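# Place only the ice pack into the standing delivery bag

## Task

Move the ice pack out of the basket and set it completely inside the delivery bag, lowering it in rather than releasing it from a height where it sits entirely above the bag's rim; the bag must stay upright, and every other item must stay in the basket.

## Robot and tools

Robot: two arms, left_arm and right_arm, each a six-joint arm with a two-finger parallel gripper and a wrist camera. The arms have cheap drives with gear play and weak wrist joints, so grippers often stop short, sag or tilt, especially at long reach. Check position and orientation after each motion and correct it.

Frame: every printed hand position, quaternion and target uses the scene frame. Its origin sits at table height, halfway between the two arms' nominal bases. +z points up, +x points out over the table, and +y points toward left_arm. Image left and right do not match the arm names. Measured bases: left_arm at (-0.050, +0.231, +0.048) m, right_arm at (-0.039, -0.287, +0.032) m, both facing nearly +x. On each gripper the fingers point along its +z axis and close along its y axis. end_effector_position is the point between the pads, about 1 cm behind the fingertips. Printed values can be a few centimetres off.

Command rows: a row always holds 14 numbers, whether one arm moves or both. Numbers 1 to 7 are left_arm: dx, dy, dz, rx, ry, rz, opening. Numbers 8 to 14 are the same seven for right_arm. dx, dy, dz are offsets along the scene axes. rx, ry, rz form one rotation vector about the gripper's own point. These six are offsets counted from that arm's Hand target at the start of the action or move, not from the previous row, so repeating an offset moves further. Scale: 1.0 equals 0.6 m or 180 degrees, and each number lies in [-1, 1]. Opening is absolute, not an offset: +1 is fully open (0.094 m) and -1 is closed. Sending 0 for all six pose numbers asks nothing new of that arm, but its opening number is always a live command, so repeat the current opening to keep it.

execute_actions(actions, cameras): actions is a list of actions. Each action is a table of up to 15 rows, one row per 1/30 s step; a short table repeats its last row to fill 15 steps. Images come back only when actions is empty or cameras names them ("all" for all, [] for none). An empty list also reports the scene number.

move(target, speed, blend, opening_speed, grip_force, blocking, cameras): drives each gripper in a straight line to a target given as one 14-number row or a list of up to 15 rows, all offsets counted from the same starting Hand targets. speed is the path's top speed in m/s, 0.002 to 2.9 (default 0.25), one value or one per target. blend (m) rounds corners in a list; 0 stops at each. opening_speed (per second on the -1 to +1 scale, at least 0.2) makes fingers close gradually, useful for squashable items. grip_force sets the pad force limit in newtons, 10 to 50, per arm or for both; it persists. blocking=false returns early while the move continues. Paths never avoid obstacles or the other arm, and all stop after 10 s. Do not route a gripper near its own arm's base, since the elbow can swing round fast. The result adds a move: line such as done, off_target, moving, held or fault, plus limits notes (paced = pose clipped, held = steps withheld).

wait(seconds, cameras): lets time pass (0 to 3600 s) without new commands; a running move continues. stop(cameras): brakes a running move. zoom_image(camera, region): enlarges [x0, y0, x1, y1] pixels (at most 504 by 504) of the latest image from cam_head_left, cam_head_right, cam_high, cam_low, cam_left_wrist or cam_right_wrist; all images are 896x504. read_manual(section) returns only licence texts. finished_scene(scene) ends scene number 1 to 3 irreversibly; after ending scene 1, make no further call in that reply.

Reading results: Hand target is the last commanded pose after clipping, and the next offsets start from it. If the gripper rests short, a call of execute_actions with zero pose numbers re-requests it; otherwise send the gap as an offset. Orientation commands are clipped to within 40 degrees of the measured one each step. grip_measured is the measured finger opening on the command scale; it reads slightly wide when empty and somewhat narrower than a hard part under full squeeze. grip_effort_nm is the gripper motor's averaged effort (negative closing) and does not drop to zero at rest. Joint velocities "within noise" means the arm is still. Joint torques include offsets and noise. A MOTOR HOT line warns of heat; at 90 °C the arm folds and stops for the scene, so avoid holding loads or stretching or pushing unreachably for long.

Things to avoid: dropping items or releasing them while moving, fast impacts, strong pushes, hitting fixed or heavy objects, any contact or squeeze between the two arms or their grippers (including closing one gripper on the other's fingers), knocking anything off the table, tipping the bag, and pushing into obstacles, since a blocked arm keeps pressing until commanded back past its gripper. To release, command an opening well above grip_measured. Loose objects may occasionally be nudged by outside disturbances, so check the scene before finishing. Time spent thinking also runs the scene, so keep replies efficient.

Each tool is called after "Request:" by a JSON object that holds its "method" and its "body", one argument or row to a line.

## Session

Request:
{"method": "execute_actions", "body": {
  "actions": [],
  "cameras": ["cam_head_left"]
}}

Scene clock: 0.00 s.
left_arm: end_effector_position=(+0.2827, +0.3360, +0.3352) grip_measured=+1.000 grip_effort_nm=n/a end_effector_quat_wxyz=(+0.682, -0.276, +0.673, +0.083) | right_arm: end_effector_position=(+0.2078, -0.2443, +0.4010) grip_measured=+1.000 grip_effort_nm=n/a end_effector_quat_wxyz=(+0.661, -0.072, +0.707, +0.242)
Joint positions: left_arm=[0.072 0.906 0.589 0.255 -0.4 -0.294 0.094] | right_arm=[-0.342 0.57 0.805 -0.248 -0.807 0.241 0.094]
Joint velocities: within noise
Joint torques (N m): no reading
Heat: left arm: 43 °C; right arm: 39 °C.
Hand target: left_arm +0.2812, +0.3367, +0.3477; +0.692, -0.276, +0.662, +0.084 | right_arm +0.2075, -0.2435, +0.4092; +0.668, -0.081, +0.700, +0.239
Tool commands: left_gripper/opening=+1.0 right_gripper/opening=+1.0
Images, in order (width x height): cam_head_left 896x504.

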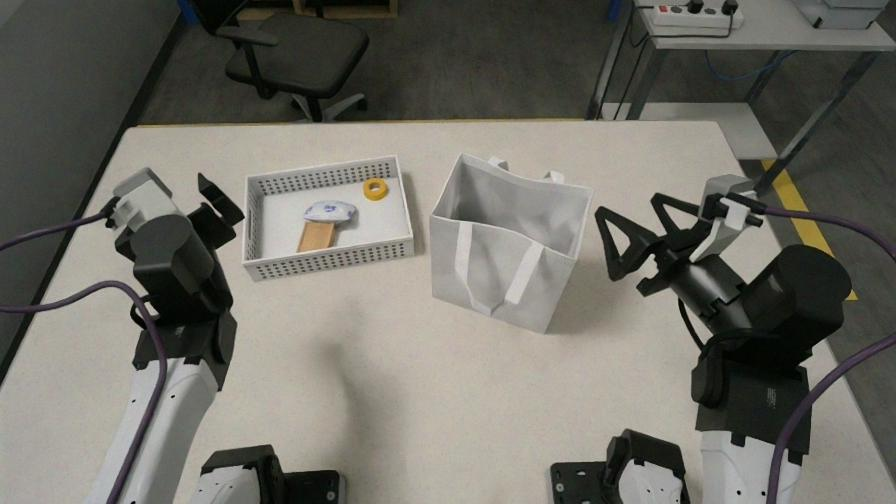

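Request:
{"method": "zoom_image", "body": {
  "camera": "cam_head_left",
  "region": [230, 140, 430, 290]
}}

Request:
{"method": "zoom_image", "body": {
  "camera": "cam_head_left",
  "region": [410, 130, 610, 345]
}}

Scaled by 2.520 from the camera's image (finer frame: 1280x720).

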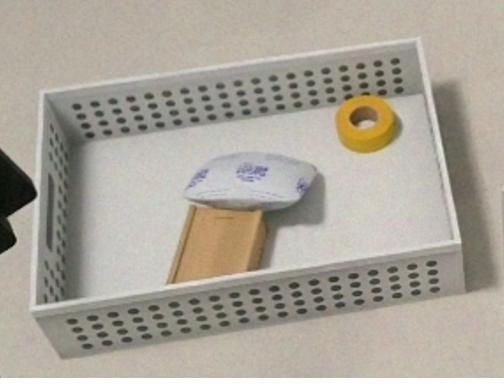

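Scaled by 2.344 from the camera's image (finer frame: 1280x720).

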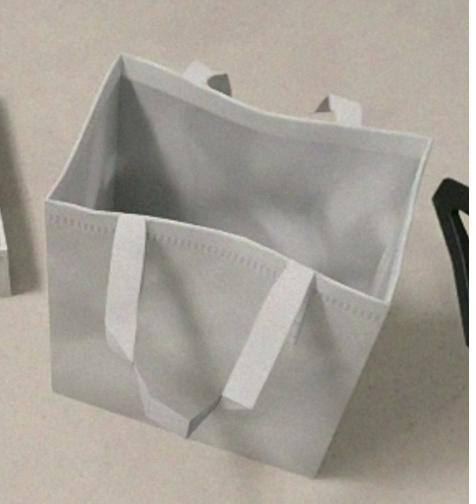

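Request:
{"method": "move", "body": {
  "target": [0.2147, -0.1695, -0.1628, 0.002, 0.3101, -0.1941, 1, 0, 0, 0, 0, 0, 0, 1],
  "speed": 0.5,
  "cameras": ["cam_left_wrist"]
}}

Scene clock: 67.57 s.
left_arm: end_effector_position=(+0.4068, +0.2349, +0.2419) grip_measured=+1.000 grip_effort_nm=-0.02 end_effector_quat_wxyz=(+0.302, -0.006, +0.953, +0.001) | right_arm: end_effector_position=(+0.2078, -0.2443, +0.4010) grip_measured=+1.000 grip_effort_nm=0.04 end_effector_quat_wxyz=(+0.661, -0.072, +0.707, +0.242)
Joint positions: left_arm=[-0.029 1.735 1.585 -0.807 0 -0.004 0.094] | right_arm=[-0.342 0.57 0.805 -0.248 -0.807 0.241 0.094]
Joint torques (N m): left_arm=[-0.21 -6.76 10.76 1.06 0.11 0.16] | right_arm=[-0.05 1.25 7.87 2.28 -0.06 -0.17]
Heat: left arm: 50 °C; right arm: 43 °C.
Hand target: left_arm +0.4100, +0.2350, +0.2500; +0.301, +0.000, +0.954, +0.000 | right_arm +0.2075, -0.2435, +0.4092; +0.668, -0.081, +0.700, +0.239
Off the commanded pose: left_arm 0.009 m, 1 deg | right_arm 0.008 m, 2 deg.
move: done

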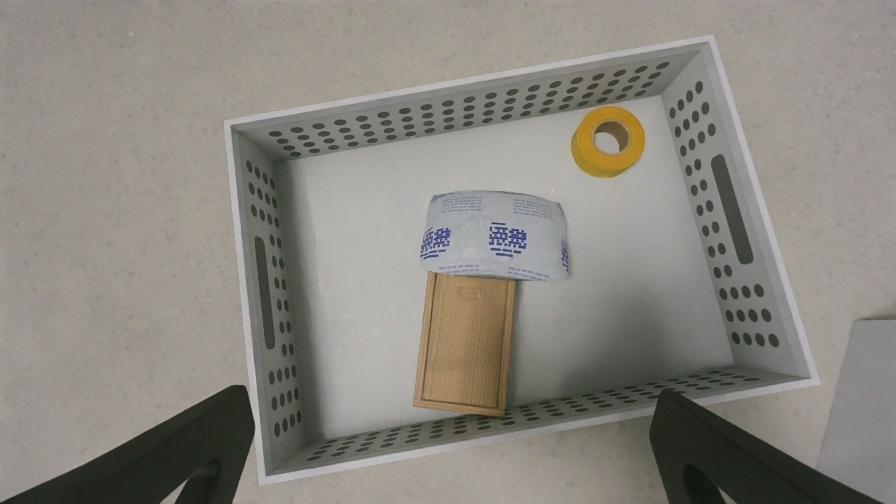

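Request:
{"method": "zoom_image", "body": {
  "camera": "cam_left_wrist",
  "region": [390, 160, 610, 430]
}}

Scaled by 1.867 from the camera's image (finer frame: 1280x720).

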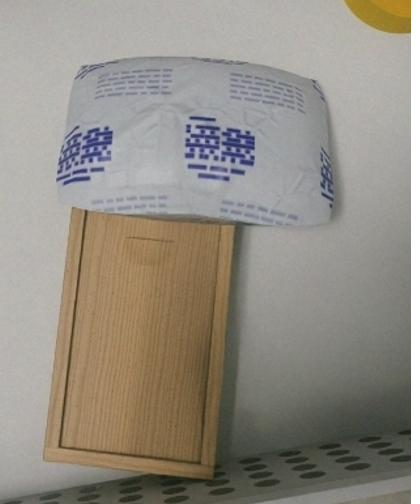

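Request:
{"method": "move", "body": {
  "target": [
    [0.1867, 0.095, -0.2, 0, -0.0278, 0, -0.95, 0, 0, 0, 0, 0, 0, 1],
    [0.1867, 0.095, -0.365, 0, -0.0278, 0, -0.95, 0, 0, 0, 0, 0, 0, 1],
    [0.215, -0.1083, -0.365, 0, -0.0278, 0, -0.95, 0, 0, 0, 0, 0, 0, 1],
    [0.2067, -0.0833, -0.2, 0, -0.0278, 0, -0.95, 0, 0, 0, 0, 0, 0, 1],
    [0, -0.125, 0, 0, 0, 0, -0.95, 0, 0, 0, 0, 0, 0, 1]
  ],
  "speed": [0.4, 0.2, 0.14, 0.25, 0.4],
  "blend": [0.03, 0.01, 0.01, 0.02, 0],
  "cameras": ["cam_left_wrist"]
}}

Scene clock: 305.33 s.
left_arm: end_effector_position=(+0.4161, +0.1565, +0.2424) grip_measured=-0.948 grip_effort_nm=-0.13 end_effector_quat_wxyz=(+0.303, +0.010, +0.953, -0.007) | right_arm: end_effector_position=(+0.2078, -0.2443, +0.4010) grip_measured=+1.000 grip_effort_nm=0.04 end_effector_quat_wxyz=(+0.661, -0.072, +0.707, +0.242)
Joint positions: left_arm=[-0.23 1.799 1.664 -0.827 -0.092 -0.142 0.002] | right_arm=[-0.342 0.57 0.805 -0.248 -0.807 0.241 0.094]
Joint torques (N m): left_arm=[0.28 -10.28 7.65 1.06 -0.25 -0.09] | right_arm=[-0.01 1.24 7.86 2.27 -0.06 -0.18]
Heat: left arm: 65 °C; right arm: 45 °C.
Hand target: left_arm +0.4100, +0.1600, +0.2500; +0.301, +0.000, +0.954, +0.000 | right_arm +0.2075, -0.2435, +0.4092; +0.668, -0.081, +0.700, +0.239
Off the commanded pose: left_arm 0.010 m, 1 deg | right_arm 0.008 m, 2 deg.
move: done

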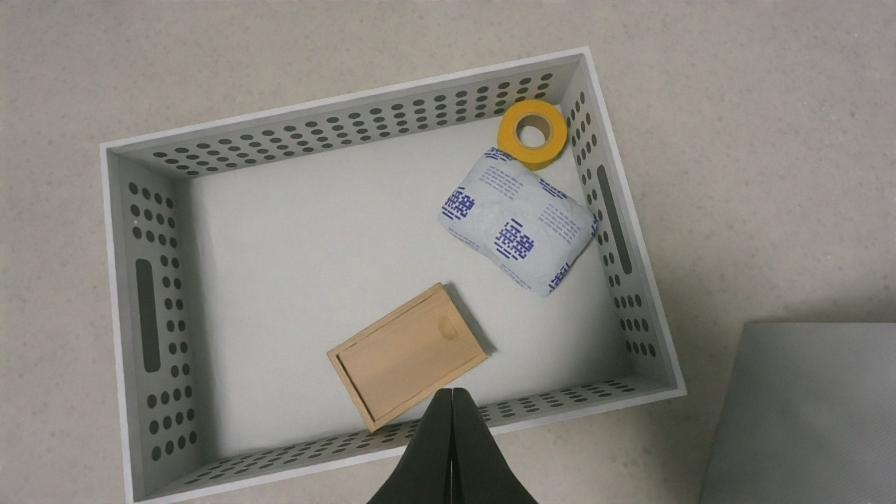

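Request:
{"method": "zoom_image", "body": {
  "camera": "cam_left_wrist",
  "region": [420, 80, 700, 410]
}}

Scaled by 1.527 from the camera's image (finer frame: 1280x720).

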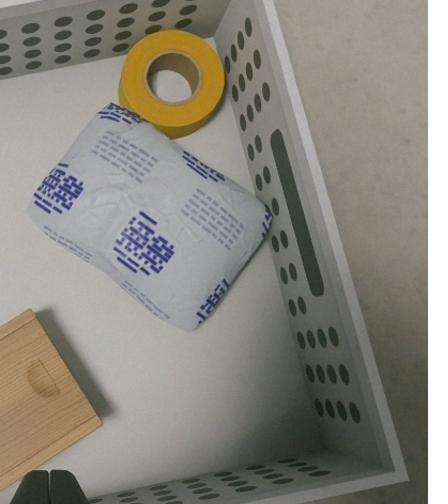

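Request:
{"method": "move", "body": {
  "target": [0.08, -0.115, -0.208, 0, 0.1278, 0, 0.17, 0, 0, 0, 0, 0, 0, 1],
  "speed": 0.4,
  "cameras": ["cam_left_wrist"]
}}

Scene clock: 518.50 s.
left_arm: end_effector_position=(+0.4558, +0.0953, +0.1254) grip_measured=+0.168 grip_effort_nm=0.08 end_effector_quat_wxyz=(+0.108, +0.007, +0.994, +0.004) | right_arm: end_effector_position=(+0.2078, -0.2443, +0.4010) grip_measured=+1.000 grip_effort_nm=0.03 end_effector_quat_wxyz=(+0.661, -0.072, +0.707, +0.242)
Joint positions: left_arm=[-0.322 2.454 2.369 -1.279 -0.067 -0.264 0.055] | right_arm=[-0.342 0.57 0.805 -0.248 -0.807 0.241 0.094]
Joint torques (N m): left_arm=[0.47 -10.93 9.65 0.47 0.07 -0.09] | right_arm=[-0.03 1.26 7.87 2.27 -0.06 -0.18]
Heat: left arm: 60 °C; right arm: 47 °C.
Hand target: left_arm +0.4580, +0.0910, +0.1252; +0.105, +0.000, +0.994, +0.000 | right_arm +0.2075, -0.2435, +0.4092; +0.668, -0.081, +0.700, +0.239
Off the commanded pose: left_arm 0.005 m, 1 deg | right_arm 0.008 m, 2 deg.
move: done

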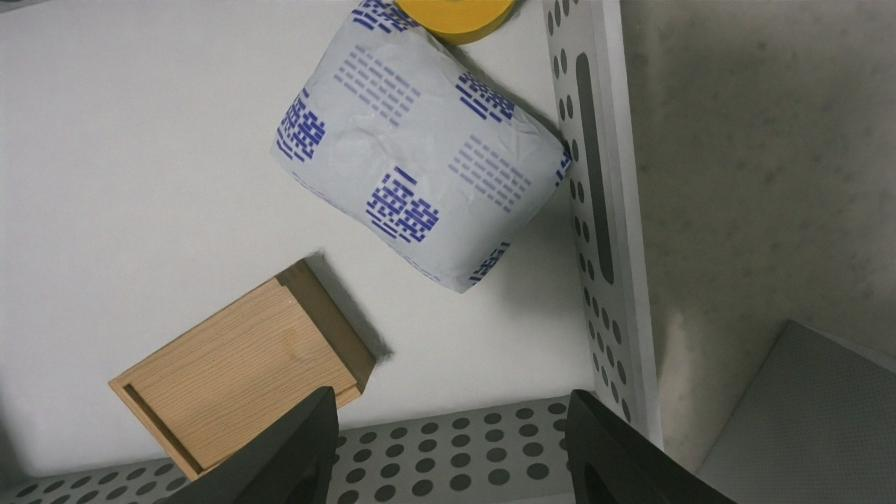

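Request:
{"method": "move", "body": {
  "target": [
    [0.0017, -0.0117, -0.1687, 0, 0, 0, 0.17, 0, 0, 0, 0, 0, 0, 1],
    [0.0017, 0.1317, -0.1687, 0, 0, 0, 0.17, 0, 0, 0, 0, 0, 0, 1],
    [0.0017, 0.1083, -0.1, 0, 0, 0, 0.17, 0, 0, 0, 0, 0, 0, 1],
    [-0.0467, 0.0733, 0.208, 0, -0.1278, 0, 0.17, 0, 0, 0, 0, 0, 0, 1]
  ],
  "speed": [0.2, 0.12, 0.2, 0.4],
  "blend": [0.006, 0.006, 0.02, 0],
  "cameras": ["cam_left_wrist"]
}}

Scene clock: 555.63 s.
left_arm: end_effector_position=(+0.4283, +0.1340, +0.2450) grip_measured=+0.168 grip_effort_nm=0.08 end_effector_quat_wxyz=(+0.287, +0.010, +0.958, -0.003) | right_arm: end_effector_position=(+0.2078, -0.2443, +0.4010) grip_measured=+1.000 grip_effort_nm=0.04 end_effector_quat_wxyz=(+0.661, -0.072, +0.707, +0.242)
Joint positions: left_arm=[-0.281 1.902 1.827 -0.925 -0.121 -0.186 0.055] | right_arm=[-0.342 0.57 0.805 -0.248 -0.807 0.241 0.094]
Joint torques (N m): left_arm=[0.14 -10.97 5.15 1.62 -0.29 -0.08] | right_arm=[-0.02 1.26 7.87 2.27 -0.06 -0.18]
Heat: left arm: 64 °C; right arm: 47 °C.
Hand target: left_arm +0.4300, +0.1350, +0.2500; +0.301, +0.000, +0.954, +0.000 | right_arm +0.2075, -0.2435, +0.4092; +0.668, -0.081, +0.700, +0.239
Off the commanded pose: left_arm 0.005 m, 2 deg | right_arm 0.008 m, 2 deg.
move: done

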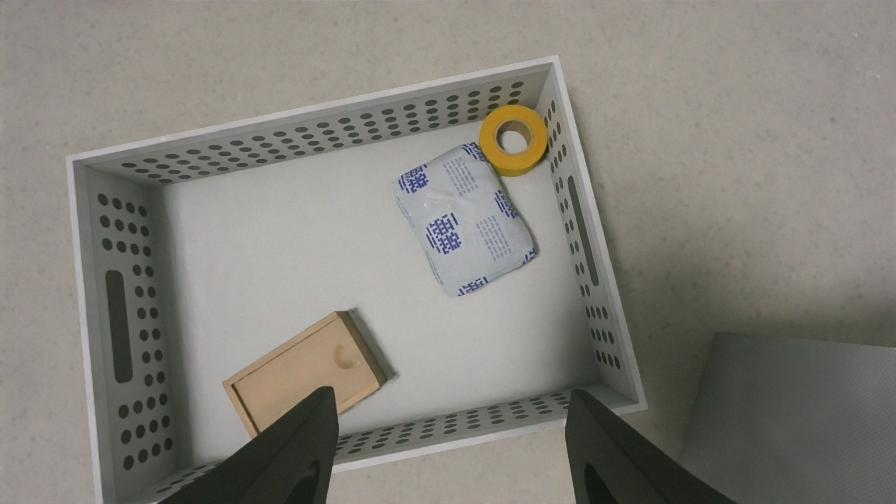

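Request:
{"method": "zoom_image", "body": {
  "camera": "cam_left_wrist",
  "region": [370, 100, 630, 320]
}}

Scaled by 1.938 from the camera's image (finer frame: 1280x720).

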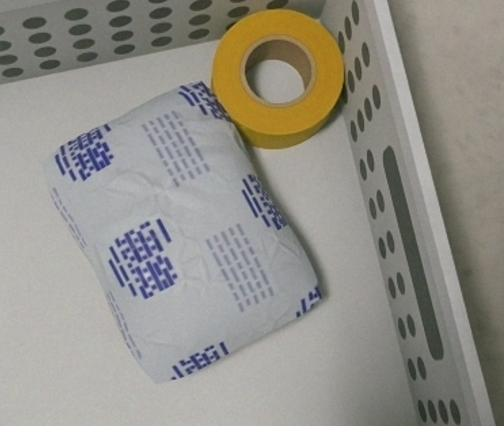

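Request:
{"method": "move", "body": {
  "target": [
    [0.0783, -0.03, -0.225, 0, 0.1111, 0, 1, 0, 0, 0, 0, 0, 0, 1],
    [0.0783, -0.03, -0.3767, 0, 0.1111, 0, 1, 0, 0, 0, 0, 0, 0, 1],
    [0.0783, 0.0617, -0.3767, 0, 0.1111, 0, 1, 0, 0, 0, 0, 0, 0, 1],
    [0.075, 0.0417, -0.25, 0, 0.1111, 0, 1, 0, 0, 0, 0, 0, 0, 1],
    [0.0933, -0.0067, -0.2642, 0.0004, -0.0111, 0.0278, 1, 0, 0, 0, 0, 0, 0, 1]
  ],
  "speed": [0.35, 0.2, 0.12, 0.2, 0.3],
  "blend": [0.02, 0.006, 0.006, 0.02, 0],
  "cameras": ["cam_left_wrist"]
}}

Scene clock: 621.80 s.
left_arm: end_effector_position=(+0.4772, +0.1328, +0.0671) grip_measured=+0.998 grip_effort_nm=0.08 end_effector_quat_wxyz=(+0.279, -0.030, +0.960, +0.017) | right_arm: end_effector_position=(+0.2078, -0.2443, +0.4010) grip_measured=+1.000 grip_effort_nm=0.04 end_effector_quat_wxyz=(+0.661, -0.072, +0.707, +0.242)
Joint positions: left_arm=[-0.279 2.205 1.572 -0.397 -0.178 -0.255 0.094] | right_arm=[-0.342 0.57 0.805 -0.248 -0.807 0.241 0.094]
Joint torques (N m): left_arm=[0.06 -15.82 4.75 1.8 -0.34 -0.07] | right_arm=[-0.01 1.22 7.91 2.27 -0.05 -0.18]
Heat: left arm: 62 °C; right arm: 47 °C.
Hand target: left_arm +0.4860, +0.1310, +0.0915; +0.317, -0.042, +0.947, +0.013 | right_arm +0.2075, -0.2435, +0.4092; +0.668, -0.081, +0.700, +0.239
Off the commanded pose: left_arm 0.026 m, 5 deg | right_arm 0.008 m, 2 deg.
move: off_target (left_arm)

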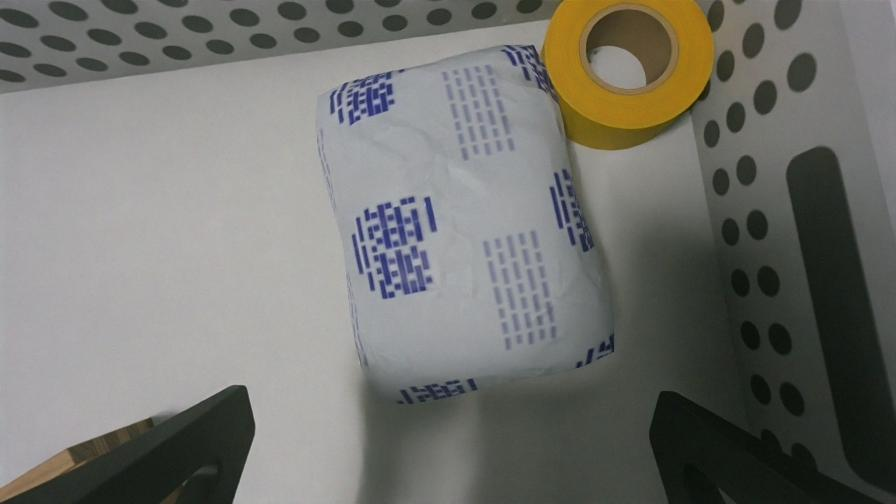

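Request:
{"method": "move", "body": {
  "target": [0.0352, -0.0155, -0.0068, 0, 0, 0.0667, 1, 0, 0, 0, 0, 0, 0, 1],
  "speed": 0.15,
  "cameras": ["cam_left_wrist"]
}}

Scene clock: 654.10 s.
left_arm: end_effector_position=(+0.5024, +0.1203, +0.0862) grip_measured=+0.998 grip_effort_nm=0.08 end_effector_quat_wxyz=(+0.316, -0.130, +0.939, +0.037) | right_arm: end_effector_position=(+0.2078, -0.2443, +0.4010) grip_measured=+1.000 grip_effort_nm=0.03 end_effector_quat_wxyz=(+0.661, -0.072, +0.707, +0.242)
Joint positions: left_arm=[-0.333 2.275 1.73 -0.454 -0.32 -0.476 0.094] | right_arm=[-0.342 0.57 0.805 -0.248 -0.807 0.241 0.094]
Joint torques (N m): left_arm=[0.03 -10.29 10.19 0.99 -0.48 -0.09] | right_arm=[-0.02 1.26 7.9 2.28 -0.06 -0.18]
Heat: left arm: 74 °C; right arm: 47 °C. Fold the left arm in close to its base, or ease its load, before you think long.
Hand target: left_arm +0.5071, +0.1217, +0.0874; +0.314, -0.140, +0.938, +0.046 | right_arm +0.2075, -0.2435, +0.4092; +0.668, -0.081, +0.700, +0.239
Off the commanded pose: left_arm 0.005 m, 2 deg | right_arm 0.008 m, 2 deg.
MOTOR HOT: joint 2 (shoulder) of the left arm reports 74 °C; the controller's stop level is 90 °C. To cool a motor, set the load down, stop pushing, or move to a pose that needs little force.
move: done

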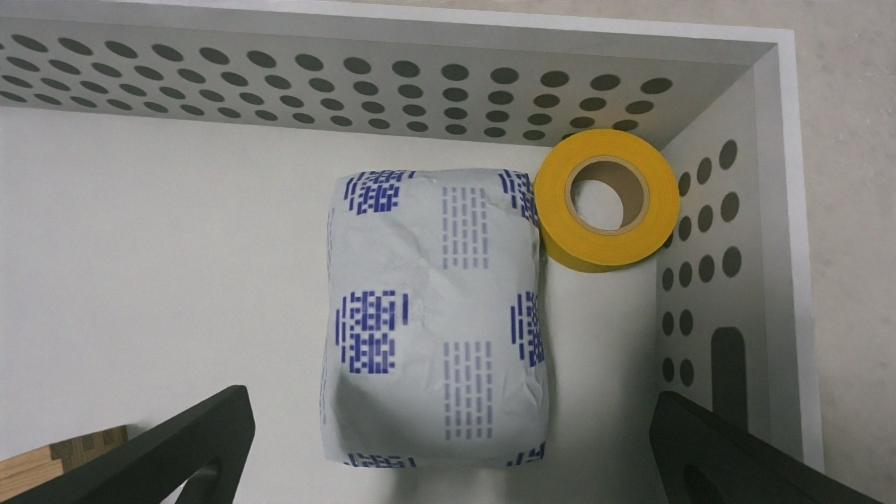

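Request:
{"method": "move", "body": {
  "target": [
    [0.0317, 0.0175, -0.109, 0, 0, 0, 1, 0, 0, 0, 0, 0, 0, 1],
    [0.0317, 0.0175, -0.109, 0, 0, 0, 0.3, 0, 0, 0, 0, 0, 0, 1],
    [0.0317, 0.0175, 0.0877, 0, 0, 0, 0.3, 0, 0, 0, 0, 0, 0, 1],
    [-0.1785, -0.0695, 0.4543, 0, 0, -0.15, 0.3, 0, 0, 0, 0, 0, 0, 1]
  ],
  "speed": [0.12, 0.12, 0.12, 0.25],
  "blend": [0, 0, 0.02, 0],
  "grip_force": 30,
  "opening_speed": 0.5,
  "cameras": ["cam_left_wrist", "cam_head_left"]
}}

Scene clock: 705.13 s.
left_arm: end_effector_position=(+0.3991, +0.0796, +0.3498) grip_measured=+0.305 grip_effort_nm=-0.27 end_effector_quat_wxyz=(+0.309, +0.079, +0.948, -0.026) | right_arm: end_effector_position=(+0.2078, -0.2443, +0.4010) grip_measured=+1.000 grip_effort_nm=0.04 end_effector_quat_wxyz=(+0.661, -0.072, +0.707, +0.242)
Joint positions: left_arm=[-0.406 1.983 2.367 -1.335 -0.119 -0.165 0.061] | right_arm=[-0.342 0.57 0.805 -0.248 -0.807 0.241 0.094]
Joint torques (N m): left_arm=[-0.12 -8.32 9.73 1.22 0.03 0.16] | right_arm=[-0.02 1.25 7.9 2.28 -0.07 -0.17]
Heat: left arm: 66 °C; right arm: 48 °C.
Hand target: left_arm +0.4000, +0.0800, +0.3600; +0.316, +0.082, +0.945, -0.028 | right_arm +0.2075, -0.2435, +0.4092; +0.668, -0.081, +0.700, +0.239
Off the commanded pose: left_arm 0.010 m, 1 deg | right_arm 0.008 m, 2 deg.
MOTOR HOT: cleared for the motors of the left arm.
grip_force (N): 30, 30
move: done; target 2's new opening was sent with left_arm's hand 0.014 m and 1 deg from that target
Images, in order (width x height): cam_head_left 896x504, cam_left_wrist 896x504.

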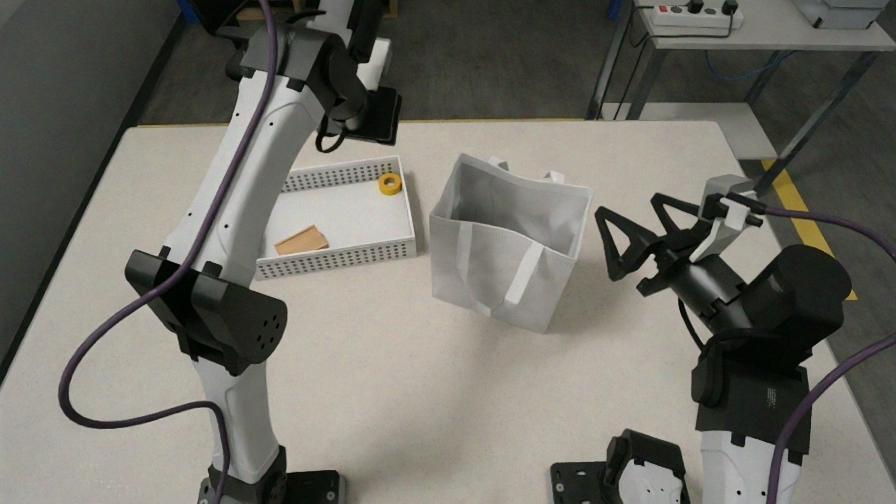

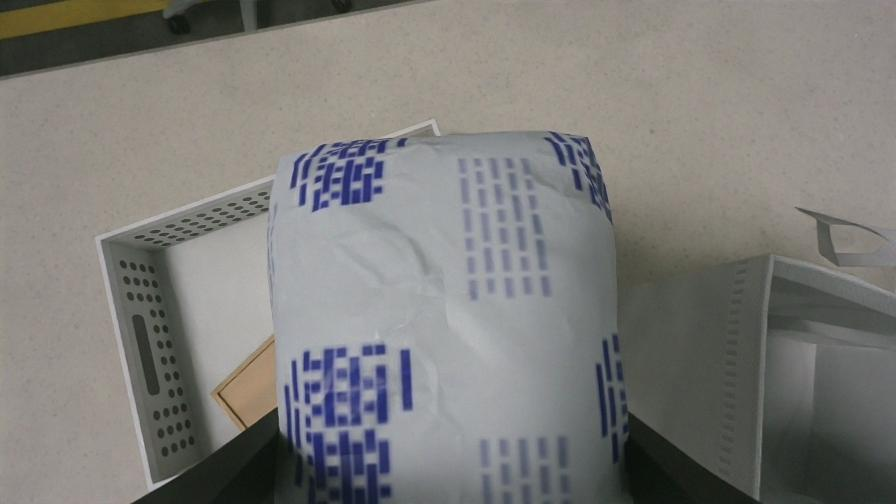

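Request:
{"method": "move", "body": {
  "target": [-0.1083, -0.345, -0.0333, -0.0122, -0.0427, -0.0667, 0.3, 0, 0, 0, 0, 0, 0, 1],
  "speed": 0.2,
  "cameras": ["cam_left_wrist", "cam_head_left"]
}}

Scene clock: 754.77 s.
left_arm: end_effector_position=(+0.3199, -0.1151, +0.3179) grip_measured=+0.305 grip_effort_nm=-0.27 end_effector_quat_wxyz=(+0.330, +0.200, +0.921, -0.052) | right_arm: end_effector_position=(+0.2078, -0.2443, +0.4010) grip_measured=+1.000 grip_effort_nm=0.03 end_effector_quat_wxyz=(+0.661, -0.072, +0.707, +0.242)
Joint positions: left_arm=[-0.89 2.044 2.286 -1.189 -0.296 -0.329 0.061] | right_arm=[-0.342 0.57 0.805 -0.248 -0.807 0.241 0.094]
Joint torques (N m): left_arm=[0.68 -9.61 8.92 2.18 -0.53 -0.09] | right_arm=[-0.03 1.22 7.87 2.28 -0.06 -0.17]
Heat: left arm: 66 °C; right arm: 48 °C.
Hand target: left_arm +0.3350, -0.1270, +0.3400; +0.376, +0.176, +0.907, -0.074 | right_arm +0.2075, -0.2435, +0.4092; +0.668, -0.081, +0.700, +0.239
Off the commanded pose: left_arm 0.029 m, 7 deg | right_arm 0.008 m, 2 deg.
grip_force (N): 30, 30
move: off_target (left_arm)
Images, in order (width x height): cam_head_left 896x504, cam_left_wrist 896x504.

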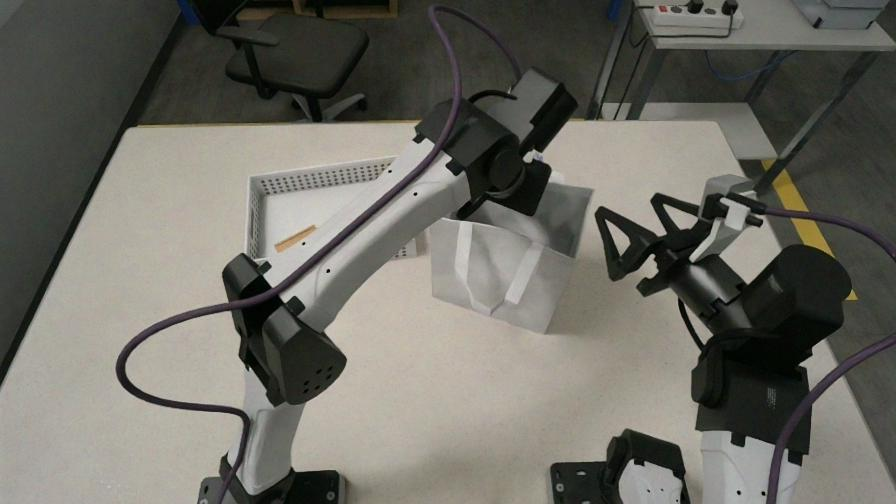

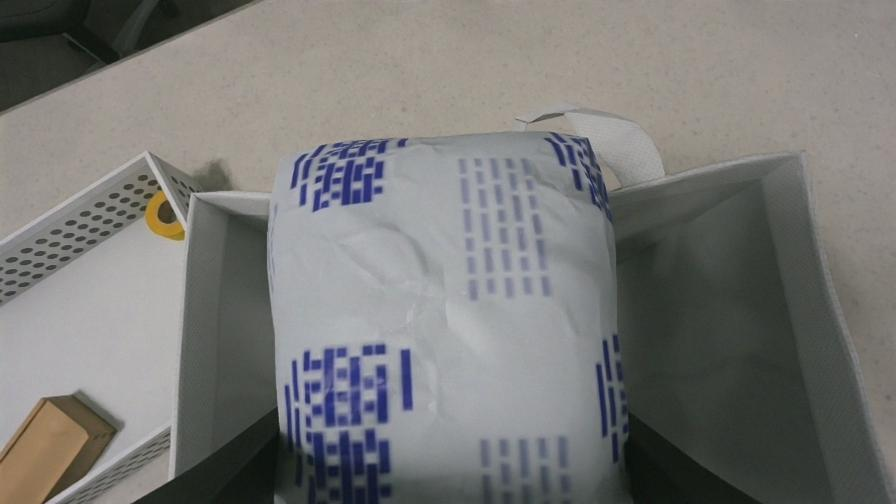

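Request:
{"method": "move", "body": {
  "target": [
    [0.0033, 0.0008, -0.09, 0.0136, 0.0364, 0.0083, 0.3, 0, 0, 0, 0, 0, 0, 1],
    [0.005, 0.0017, -0.1917, 0.0272, 0.0729, 0.0167, 0.3, 0, 0, 0, 0, 0, 0, 1]
  ],
  "speed": 0.12,
  "blend": [0.02, 0],
  "cameras": ["cam_left_wrist"]
}}

Scene clock: 784.97 s.
left_arm: end_effector_position=(+0.3266, -0.1193, +0.2294) grip_measured=+0.305 grip_effort_nm=-0.27 end_effector_quat_wxyz=(+0.251, +0.167, +0.953, -0.034) | right_arm: end_effector_position=(+0.2078, -0.2443, +0.4010) grip_measured=+1.000 grip_effort_nm=0.03 end_effector_quat_wxyz=(+0.661, -0.072, +0.707, +0.242)
Joint positions: left_arm=[-0.87 2.144 2.163 -1.138 -0.248 -0.429 0.061] | right_arm=[-0.342 0.57 0.805 -0.248 -0.807 0.241 0.094]
Joint torques (N m): left_arm=[0.81 -10.03 5.27 1.75 -0.12 -0.07] | right_arm=[-0.02 1.24 7.9 2.26 -0.06 -0.18]
Heat: left arm: 66 °C; right arm: 48 °C.
Hand target: left_arm +0.3380, -0.1260, +0.2250; +0.264, +0.159, +0.950, -0.045 | right_arm +0.2075, -0.2435, +0.4092; +0.668, -0.081, +0.700, +0.239
Off the commanded pose: left_arm 0.014 m, 2 deg | right_arm 0.008 m, 2 deg.
grip_force (N): 30, 30
move: off_target (left_arm)

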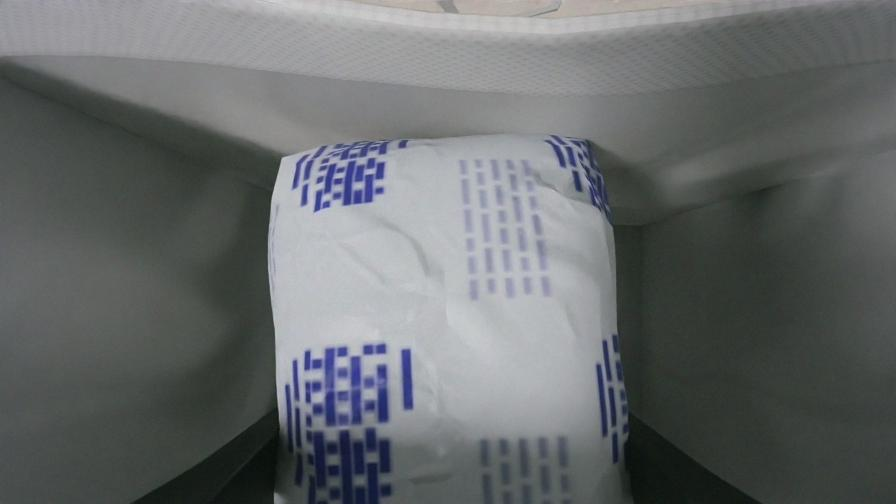

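Request:
{"method": "move", "body": {
  "target": [
    [0, 0, -0.07, 0.0086, 0.0264, 0, 0.3, 0, 0, 0, 0, 0, 0, 1],
    [0, 0, -0.07, 0.0086, 0.0264, 0, 0.9, 0, 0, 0, 0, 0, 0, 1],
    [0, 0, 0.0583, 0, 0, 0, 0.9, 0, 0, 0, 0, 0, 0, 1],
    [-0.005, -0.0017, 0.2083, -0.0172, -0.0528, 0, 0.9, 0, 0, 0, 0, 0, 0, 1]
  ],
  "speed": [0.1, 0.1, 0.15, 0.2],
  "blend": [0, 0, 0.02, 0],
  "opening_speed": 0.25,
  "cameras": ["cam_left_wrist", "cam_head_left"]
}}

Scene clock: 812.93 s.
left_arm: end_effector_position=(+0.3331, -0.1330, +0.3509) grip_measured=+0.898 grip_effort_nm=0.09 end_effector_quat_wxyz=(+0.355, +0.152, +0.919, -0.081) | right_arm: end_effector_position=(+0.2078, -0.2443, +0.4010) grip_measured=+1.000 grip_effort_nm=0.03 end_effector_quat_wxyz=(+0.661, -0.072, +0.707, +0.242)
Joint positions: left_arm=[-0.899 2.273 2.789 -1.399 -0.314 -0.419 0.089] | right_arm=[-0.342 0.57 0.805 -0.248 -0.807 0.241 0.094]
Joint torques (N m): left_arm=[-0.16 -9.31 8.5 1.14 -0.44 0.15] | right_arm=[-0.01 1.25 7.91 2.27 -0.06 -0.17]
Heat: left arm: 61 °C; right arm: 48 °C.
Hand target: left_arm +0.3350, -0.1270, +0.3500; +0.346, +0.155, +0.924, -0.057 | right_arm +0.2075, -0.2435, +0.4092; +0.668, -0.081, +0.700, +0.239
Off the commanded pose: left_arm 0.006 m, 3 deg | right_arm 0.008 m, 2 deg.
grip_force (N): 30, 30
move: off_target (left_arm); target 2's new opening was sent with left_arm's hand 0.038 m and 5 deg from that target
Images, in order (width x height): cam_head_left 896x504, cam_left_wrist 896x504.

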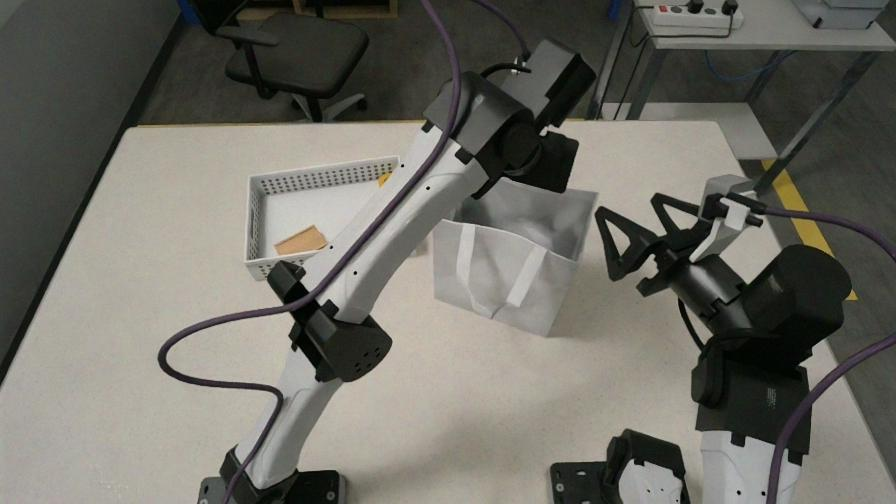

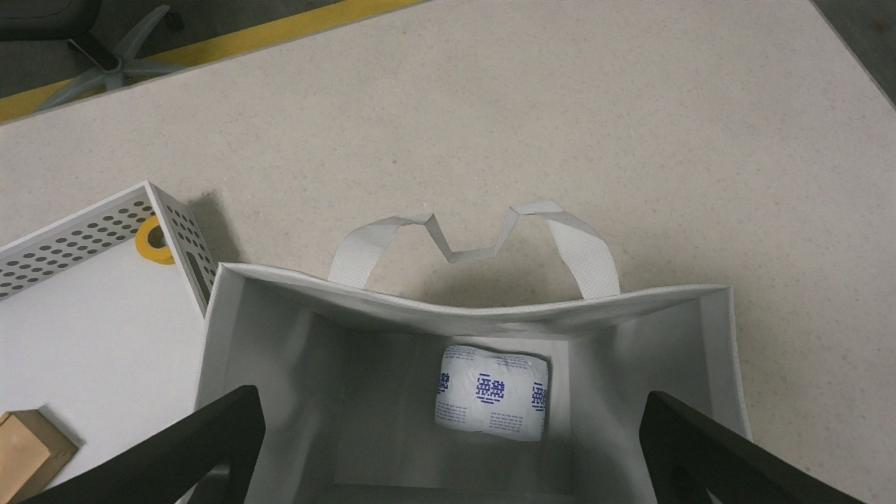

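Request:
{"method": "finished_scene", "body": {
  "scene": 2
}}

The scene is finished: the task was done.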